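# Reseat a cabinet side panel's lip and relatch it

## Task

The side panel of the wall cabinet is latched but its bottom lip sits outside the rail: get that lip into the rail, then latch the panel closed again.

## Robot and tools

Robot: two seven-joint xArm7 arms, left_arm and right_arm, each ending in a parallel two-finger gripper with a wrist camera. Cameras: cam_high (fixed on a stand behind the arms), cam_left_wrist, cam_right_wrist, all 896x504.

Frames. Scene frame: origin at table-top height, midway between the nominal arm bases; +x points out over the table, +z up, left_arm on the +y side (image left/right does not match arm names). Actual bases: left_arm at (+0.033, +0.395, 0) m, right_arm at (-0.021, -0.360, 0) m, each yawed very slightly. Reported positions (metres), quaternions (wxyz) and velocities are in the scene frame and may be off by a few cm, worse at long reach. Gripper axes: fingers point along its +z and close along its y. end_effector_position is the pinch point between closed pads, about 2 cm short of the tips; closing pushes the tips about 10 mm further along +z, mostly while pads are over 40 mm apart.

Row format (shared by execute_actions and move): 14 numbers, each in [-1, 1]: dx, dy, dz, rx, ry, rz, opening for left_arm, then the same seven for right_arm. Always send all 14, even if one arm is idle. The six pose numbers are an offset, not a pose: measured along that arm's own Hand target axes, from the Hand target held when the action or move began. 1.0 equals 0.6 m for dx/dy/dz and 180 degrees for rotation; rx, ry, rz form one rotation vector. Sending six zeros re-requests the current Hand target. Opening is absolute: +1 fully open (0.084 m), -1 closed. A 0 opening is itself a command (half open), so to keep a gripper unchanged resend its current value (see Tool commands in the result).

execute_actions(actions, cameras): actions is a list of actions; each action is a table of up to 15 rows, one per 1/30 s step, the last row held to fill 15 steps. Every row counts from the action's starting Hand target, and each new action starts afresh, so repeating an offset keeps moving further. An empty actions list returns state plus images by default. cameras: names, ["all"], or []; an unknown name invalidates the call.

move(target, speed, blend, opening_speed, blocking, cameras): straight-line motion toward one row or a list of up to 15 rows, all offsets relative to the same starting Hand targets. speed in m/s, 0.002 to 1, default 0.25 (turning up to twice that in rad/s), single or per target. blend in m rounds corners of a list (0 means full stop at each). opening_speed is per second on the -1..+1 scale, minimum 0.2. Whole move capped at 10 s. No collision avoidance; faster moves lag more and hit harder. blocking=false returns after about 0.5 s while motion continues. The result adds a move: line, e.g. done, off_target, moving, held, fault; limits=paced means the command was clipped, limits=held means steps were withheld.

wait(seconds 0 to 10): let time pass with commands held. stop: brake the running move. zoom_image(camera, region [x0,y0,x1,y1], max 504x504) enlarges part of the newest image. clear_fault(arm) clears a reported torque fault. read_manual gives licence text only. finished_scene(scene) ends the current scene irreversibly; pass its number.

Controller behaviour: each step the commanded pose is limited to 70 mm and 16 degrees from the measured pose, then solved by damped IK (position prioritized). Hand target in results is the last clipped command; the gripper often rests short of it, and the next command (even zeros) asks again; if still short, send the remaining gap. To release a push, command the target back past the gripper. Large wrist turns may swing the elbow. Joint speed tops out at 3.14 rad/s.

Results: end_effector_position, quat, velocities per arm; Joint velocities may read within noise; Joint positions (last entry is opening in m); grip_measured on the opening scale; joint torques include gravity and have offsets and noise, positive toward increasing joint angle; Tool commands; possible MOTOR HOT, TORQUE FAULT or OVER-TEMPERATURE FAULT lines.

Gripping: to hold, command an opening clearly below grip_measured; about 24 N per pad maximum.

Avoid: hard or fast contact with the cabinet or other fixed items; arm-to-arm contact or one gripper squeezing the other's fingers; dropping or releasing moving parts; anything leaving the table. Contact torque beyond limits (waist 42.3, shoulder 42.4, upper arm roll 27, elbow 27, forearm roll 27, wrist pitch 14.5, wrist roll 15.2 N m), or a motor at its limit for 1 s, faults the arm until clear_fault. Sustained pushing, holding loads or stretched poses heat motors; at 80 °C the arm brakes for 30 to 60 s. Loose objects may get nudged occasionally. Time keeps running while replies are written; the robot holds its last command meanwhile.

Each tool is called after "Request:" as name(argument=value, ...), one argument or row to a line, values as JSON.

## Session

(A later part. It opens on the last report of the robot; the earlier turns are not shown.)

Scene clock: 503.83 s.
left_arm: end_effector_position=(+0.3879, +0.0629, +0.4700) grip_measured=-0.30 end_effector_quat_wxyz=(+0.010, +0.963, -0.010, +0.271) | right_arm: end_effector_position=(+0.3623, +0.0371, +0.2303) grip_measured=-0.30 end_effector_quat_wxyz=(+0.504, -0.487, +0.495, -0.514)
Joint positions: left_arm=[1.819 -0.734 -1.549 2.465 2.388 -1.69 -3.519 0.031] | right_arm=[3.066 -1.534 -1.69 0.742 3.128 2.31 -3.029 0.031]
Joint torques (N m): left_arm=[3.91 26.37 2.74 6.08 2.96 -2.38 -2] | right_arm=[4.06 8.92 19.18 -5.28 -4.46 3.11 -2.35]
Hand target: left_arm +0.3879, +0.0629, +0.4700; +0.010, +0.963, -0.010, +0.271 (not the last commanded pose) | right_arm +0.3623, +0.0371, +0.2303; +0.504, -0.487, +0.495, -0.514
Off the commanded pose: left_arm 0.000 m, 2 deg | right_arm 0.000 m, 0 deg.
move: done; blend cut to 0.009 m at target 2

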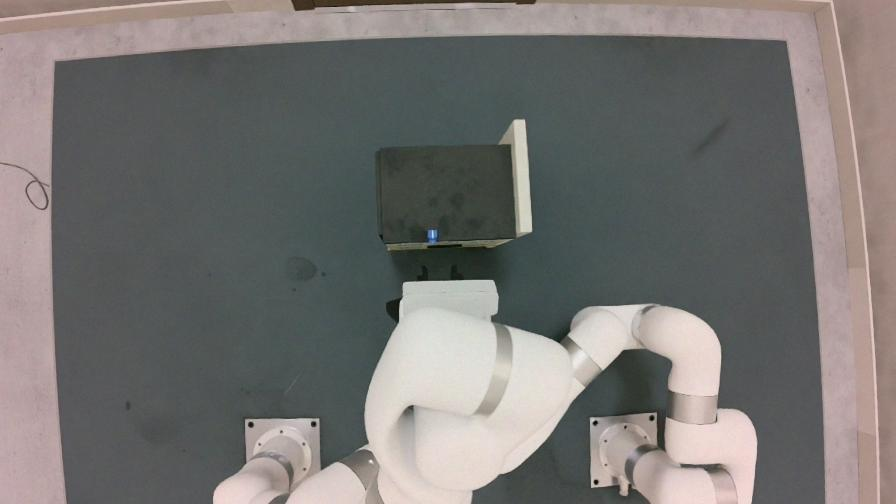

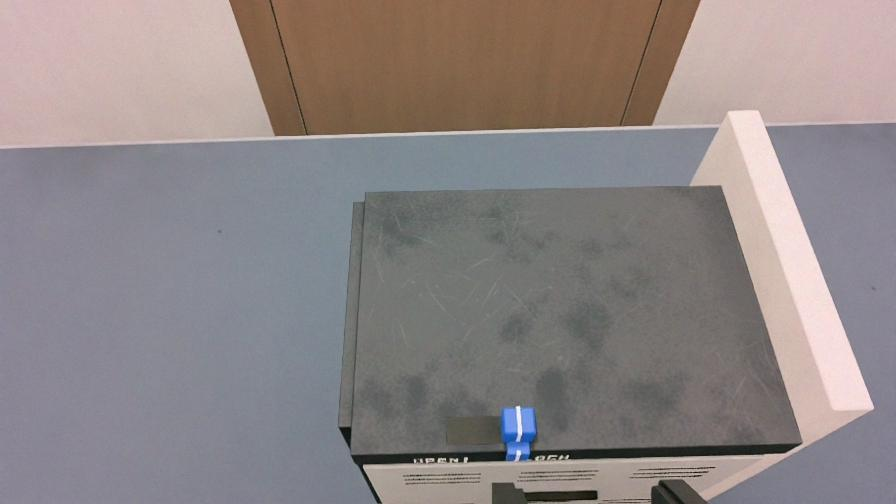

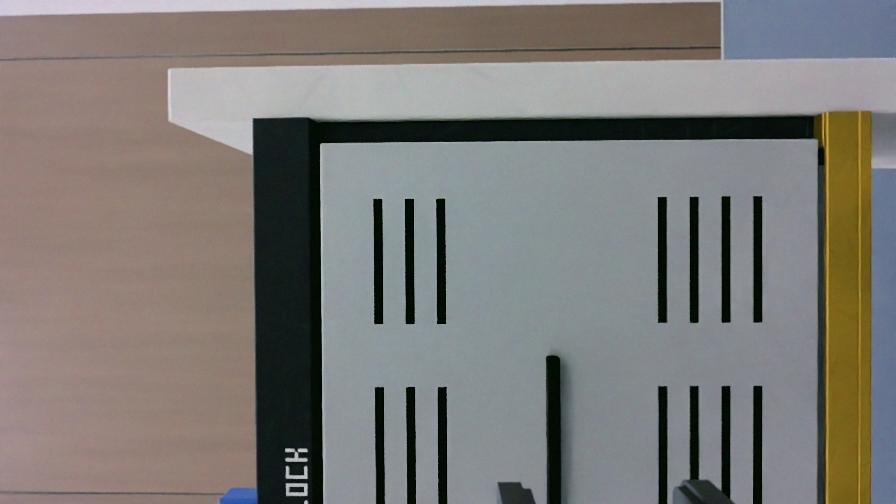

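Request:
move(
  target=[0,0,0,0,0,0,-0.286,-0.12,-0.08,-0.08,0,0,0,-0.286],
  speed=0.2,
  cameras=["cam_right_wrist", "cam_high"],
)

Request:
zoom_image(
  camera="cam_right_wrist",
  region=[200, 200, 440, 504],
)

Scene clock: 516.00 s.
left_arm: end_effector_position=(+0.3879, +0.0629, +0.4700) grip_measured=-0.30 end_effector_quat_wxyz=(+0.010, +0.963, -0.010, +0.271) | right_arm: end_effector_position=(+0.3139, +0.1100, +0.2764) grip_measured=-0.30 end_effector_quat_wxyz=(+0.504, -0.487, +0.495, -0.514)
Joint positions: left_arm=[1.819 -0.734 -1.549 2.465 2.388 -1.69 -3.519 0.031] | right_arm=[3.365 -1.519 -1.587 0.949 3.168 2.402 -3.118 0.031]
Joint torques (N m): left_arm=[3.72 26.46 2.66 6.1 2.94 -2.3 -2.03] | right_arm=[3.92 20.55 28.76 5.79 0.39 2.76 -2.32]
Hand target: left_arm +0.3879, +0.0629, +0.4700; +0.010, +0.963, -0.010, +0.271 | right_arm +0.3139, +0.1101, +0.2764; +0.504, -0.487, +0.495, -0.514
Off the commanded pose: left_arm 0.000 m, 0 deg | right_arm 0.000 m, 0 deg.
move: done
Images, in order (width x height): cam_high 896x504, cam_right_wrist 896x504.

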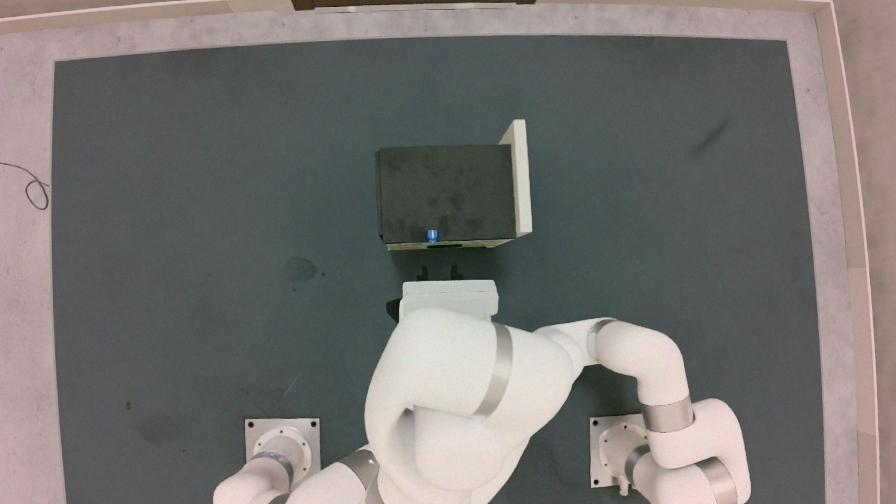

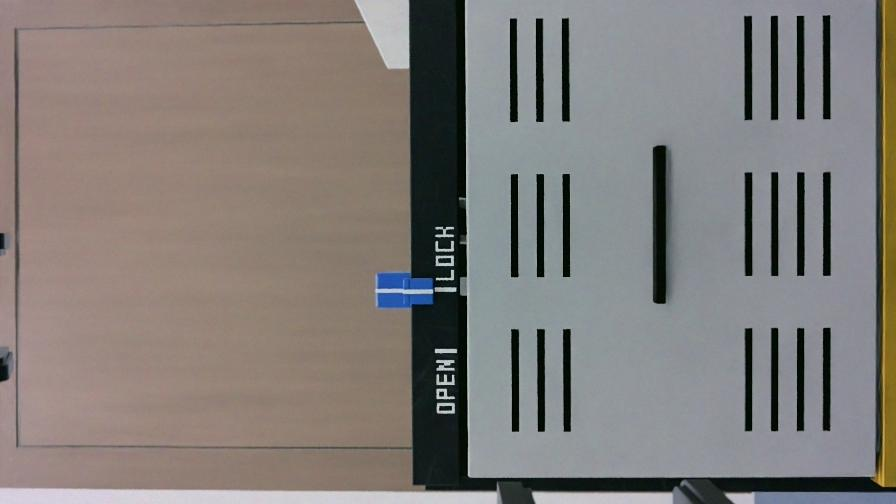

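Scaled by 1.658 from the camera's 896x504 image, which has a finer 1280x720 frame.

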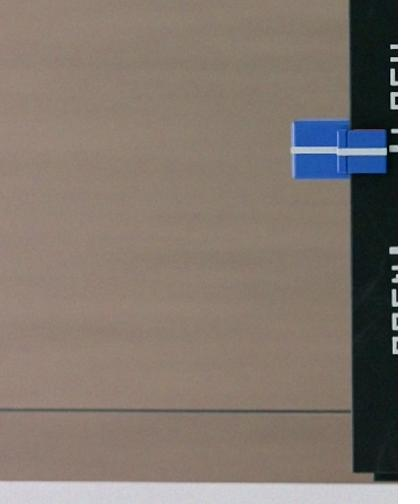

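Request:
zoom_image(
  camera="cam_right_wrist",
  region=[360, 180, 500, 340],
)

Scaled by 3.150 from the camera's 896x504 image, which has a finer 1280x720 frame.

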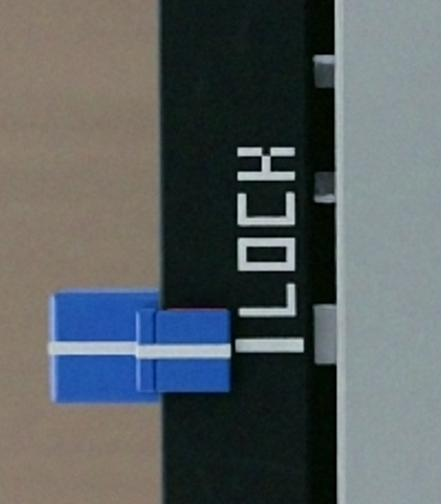

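Request:
finished_scene(
  scene=2,
)

The scene is finished: the task was done.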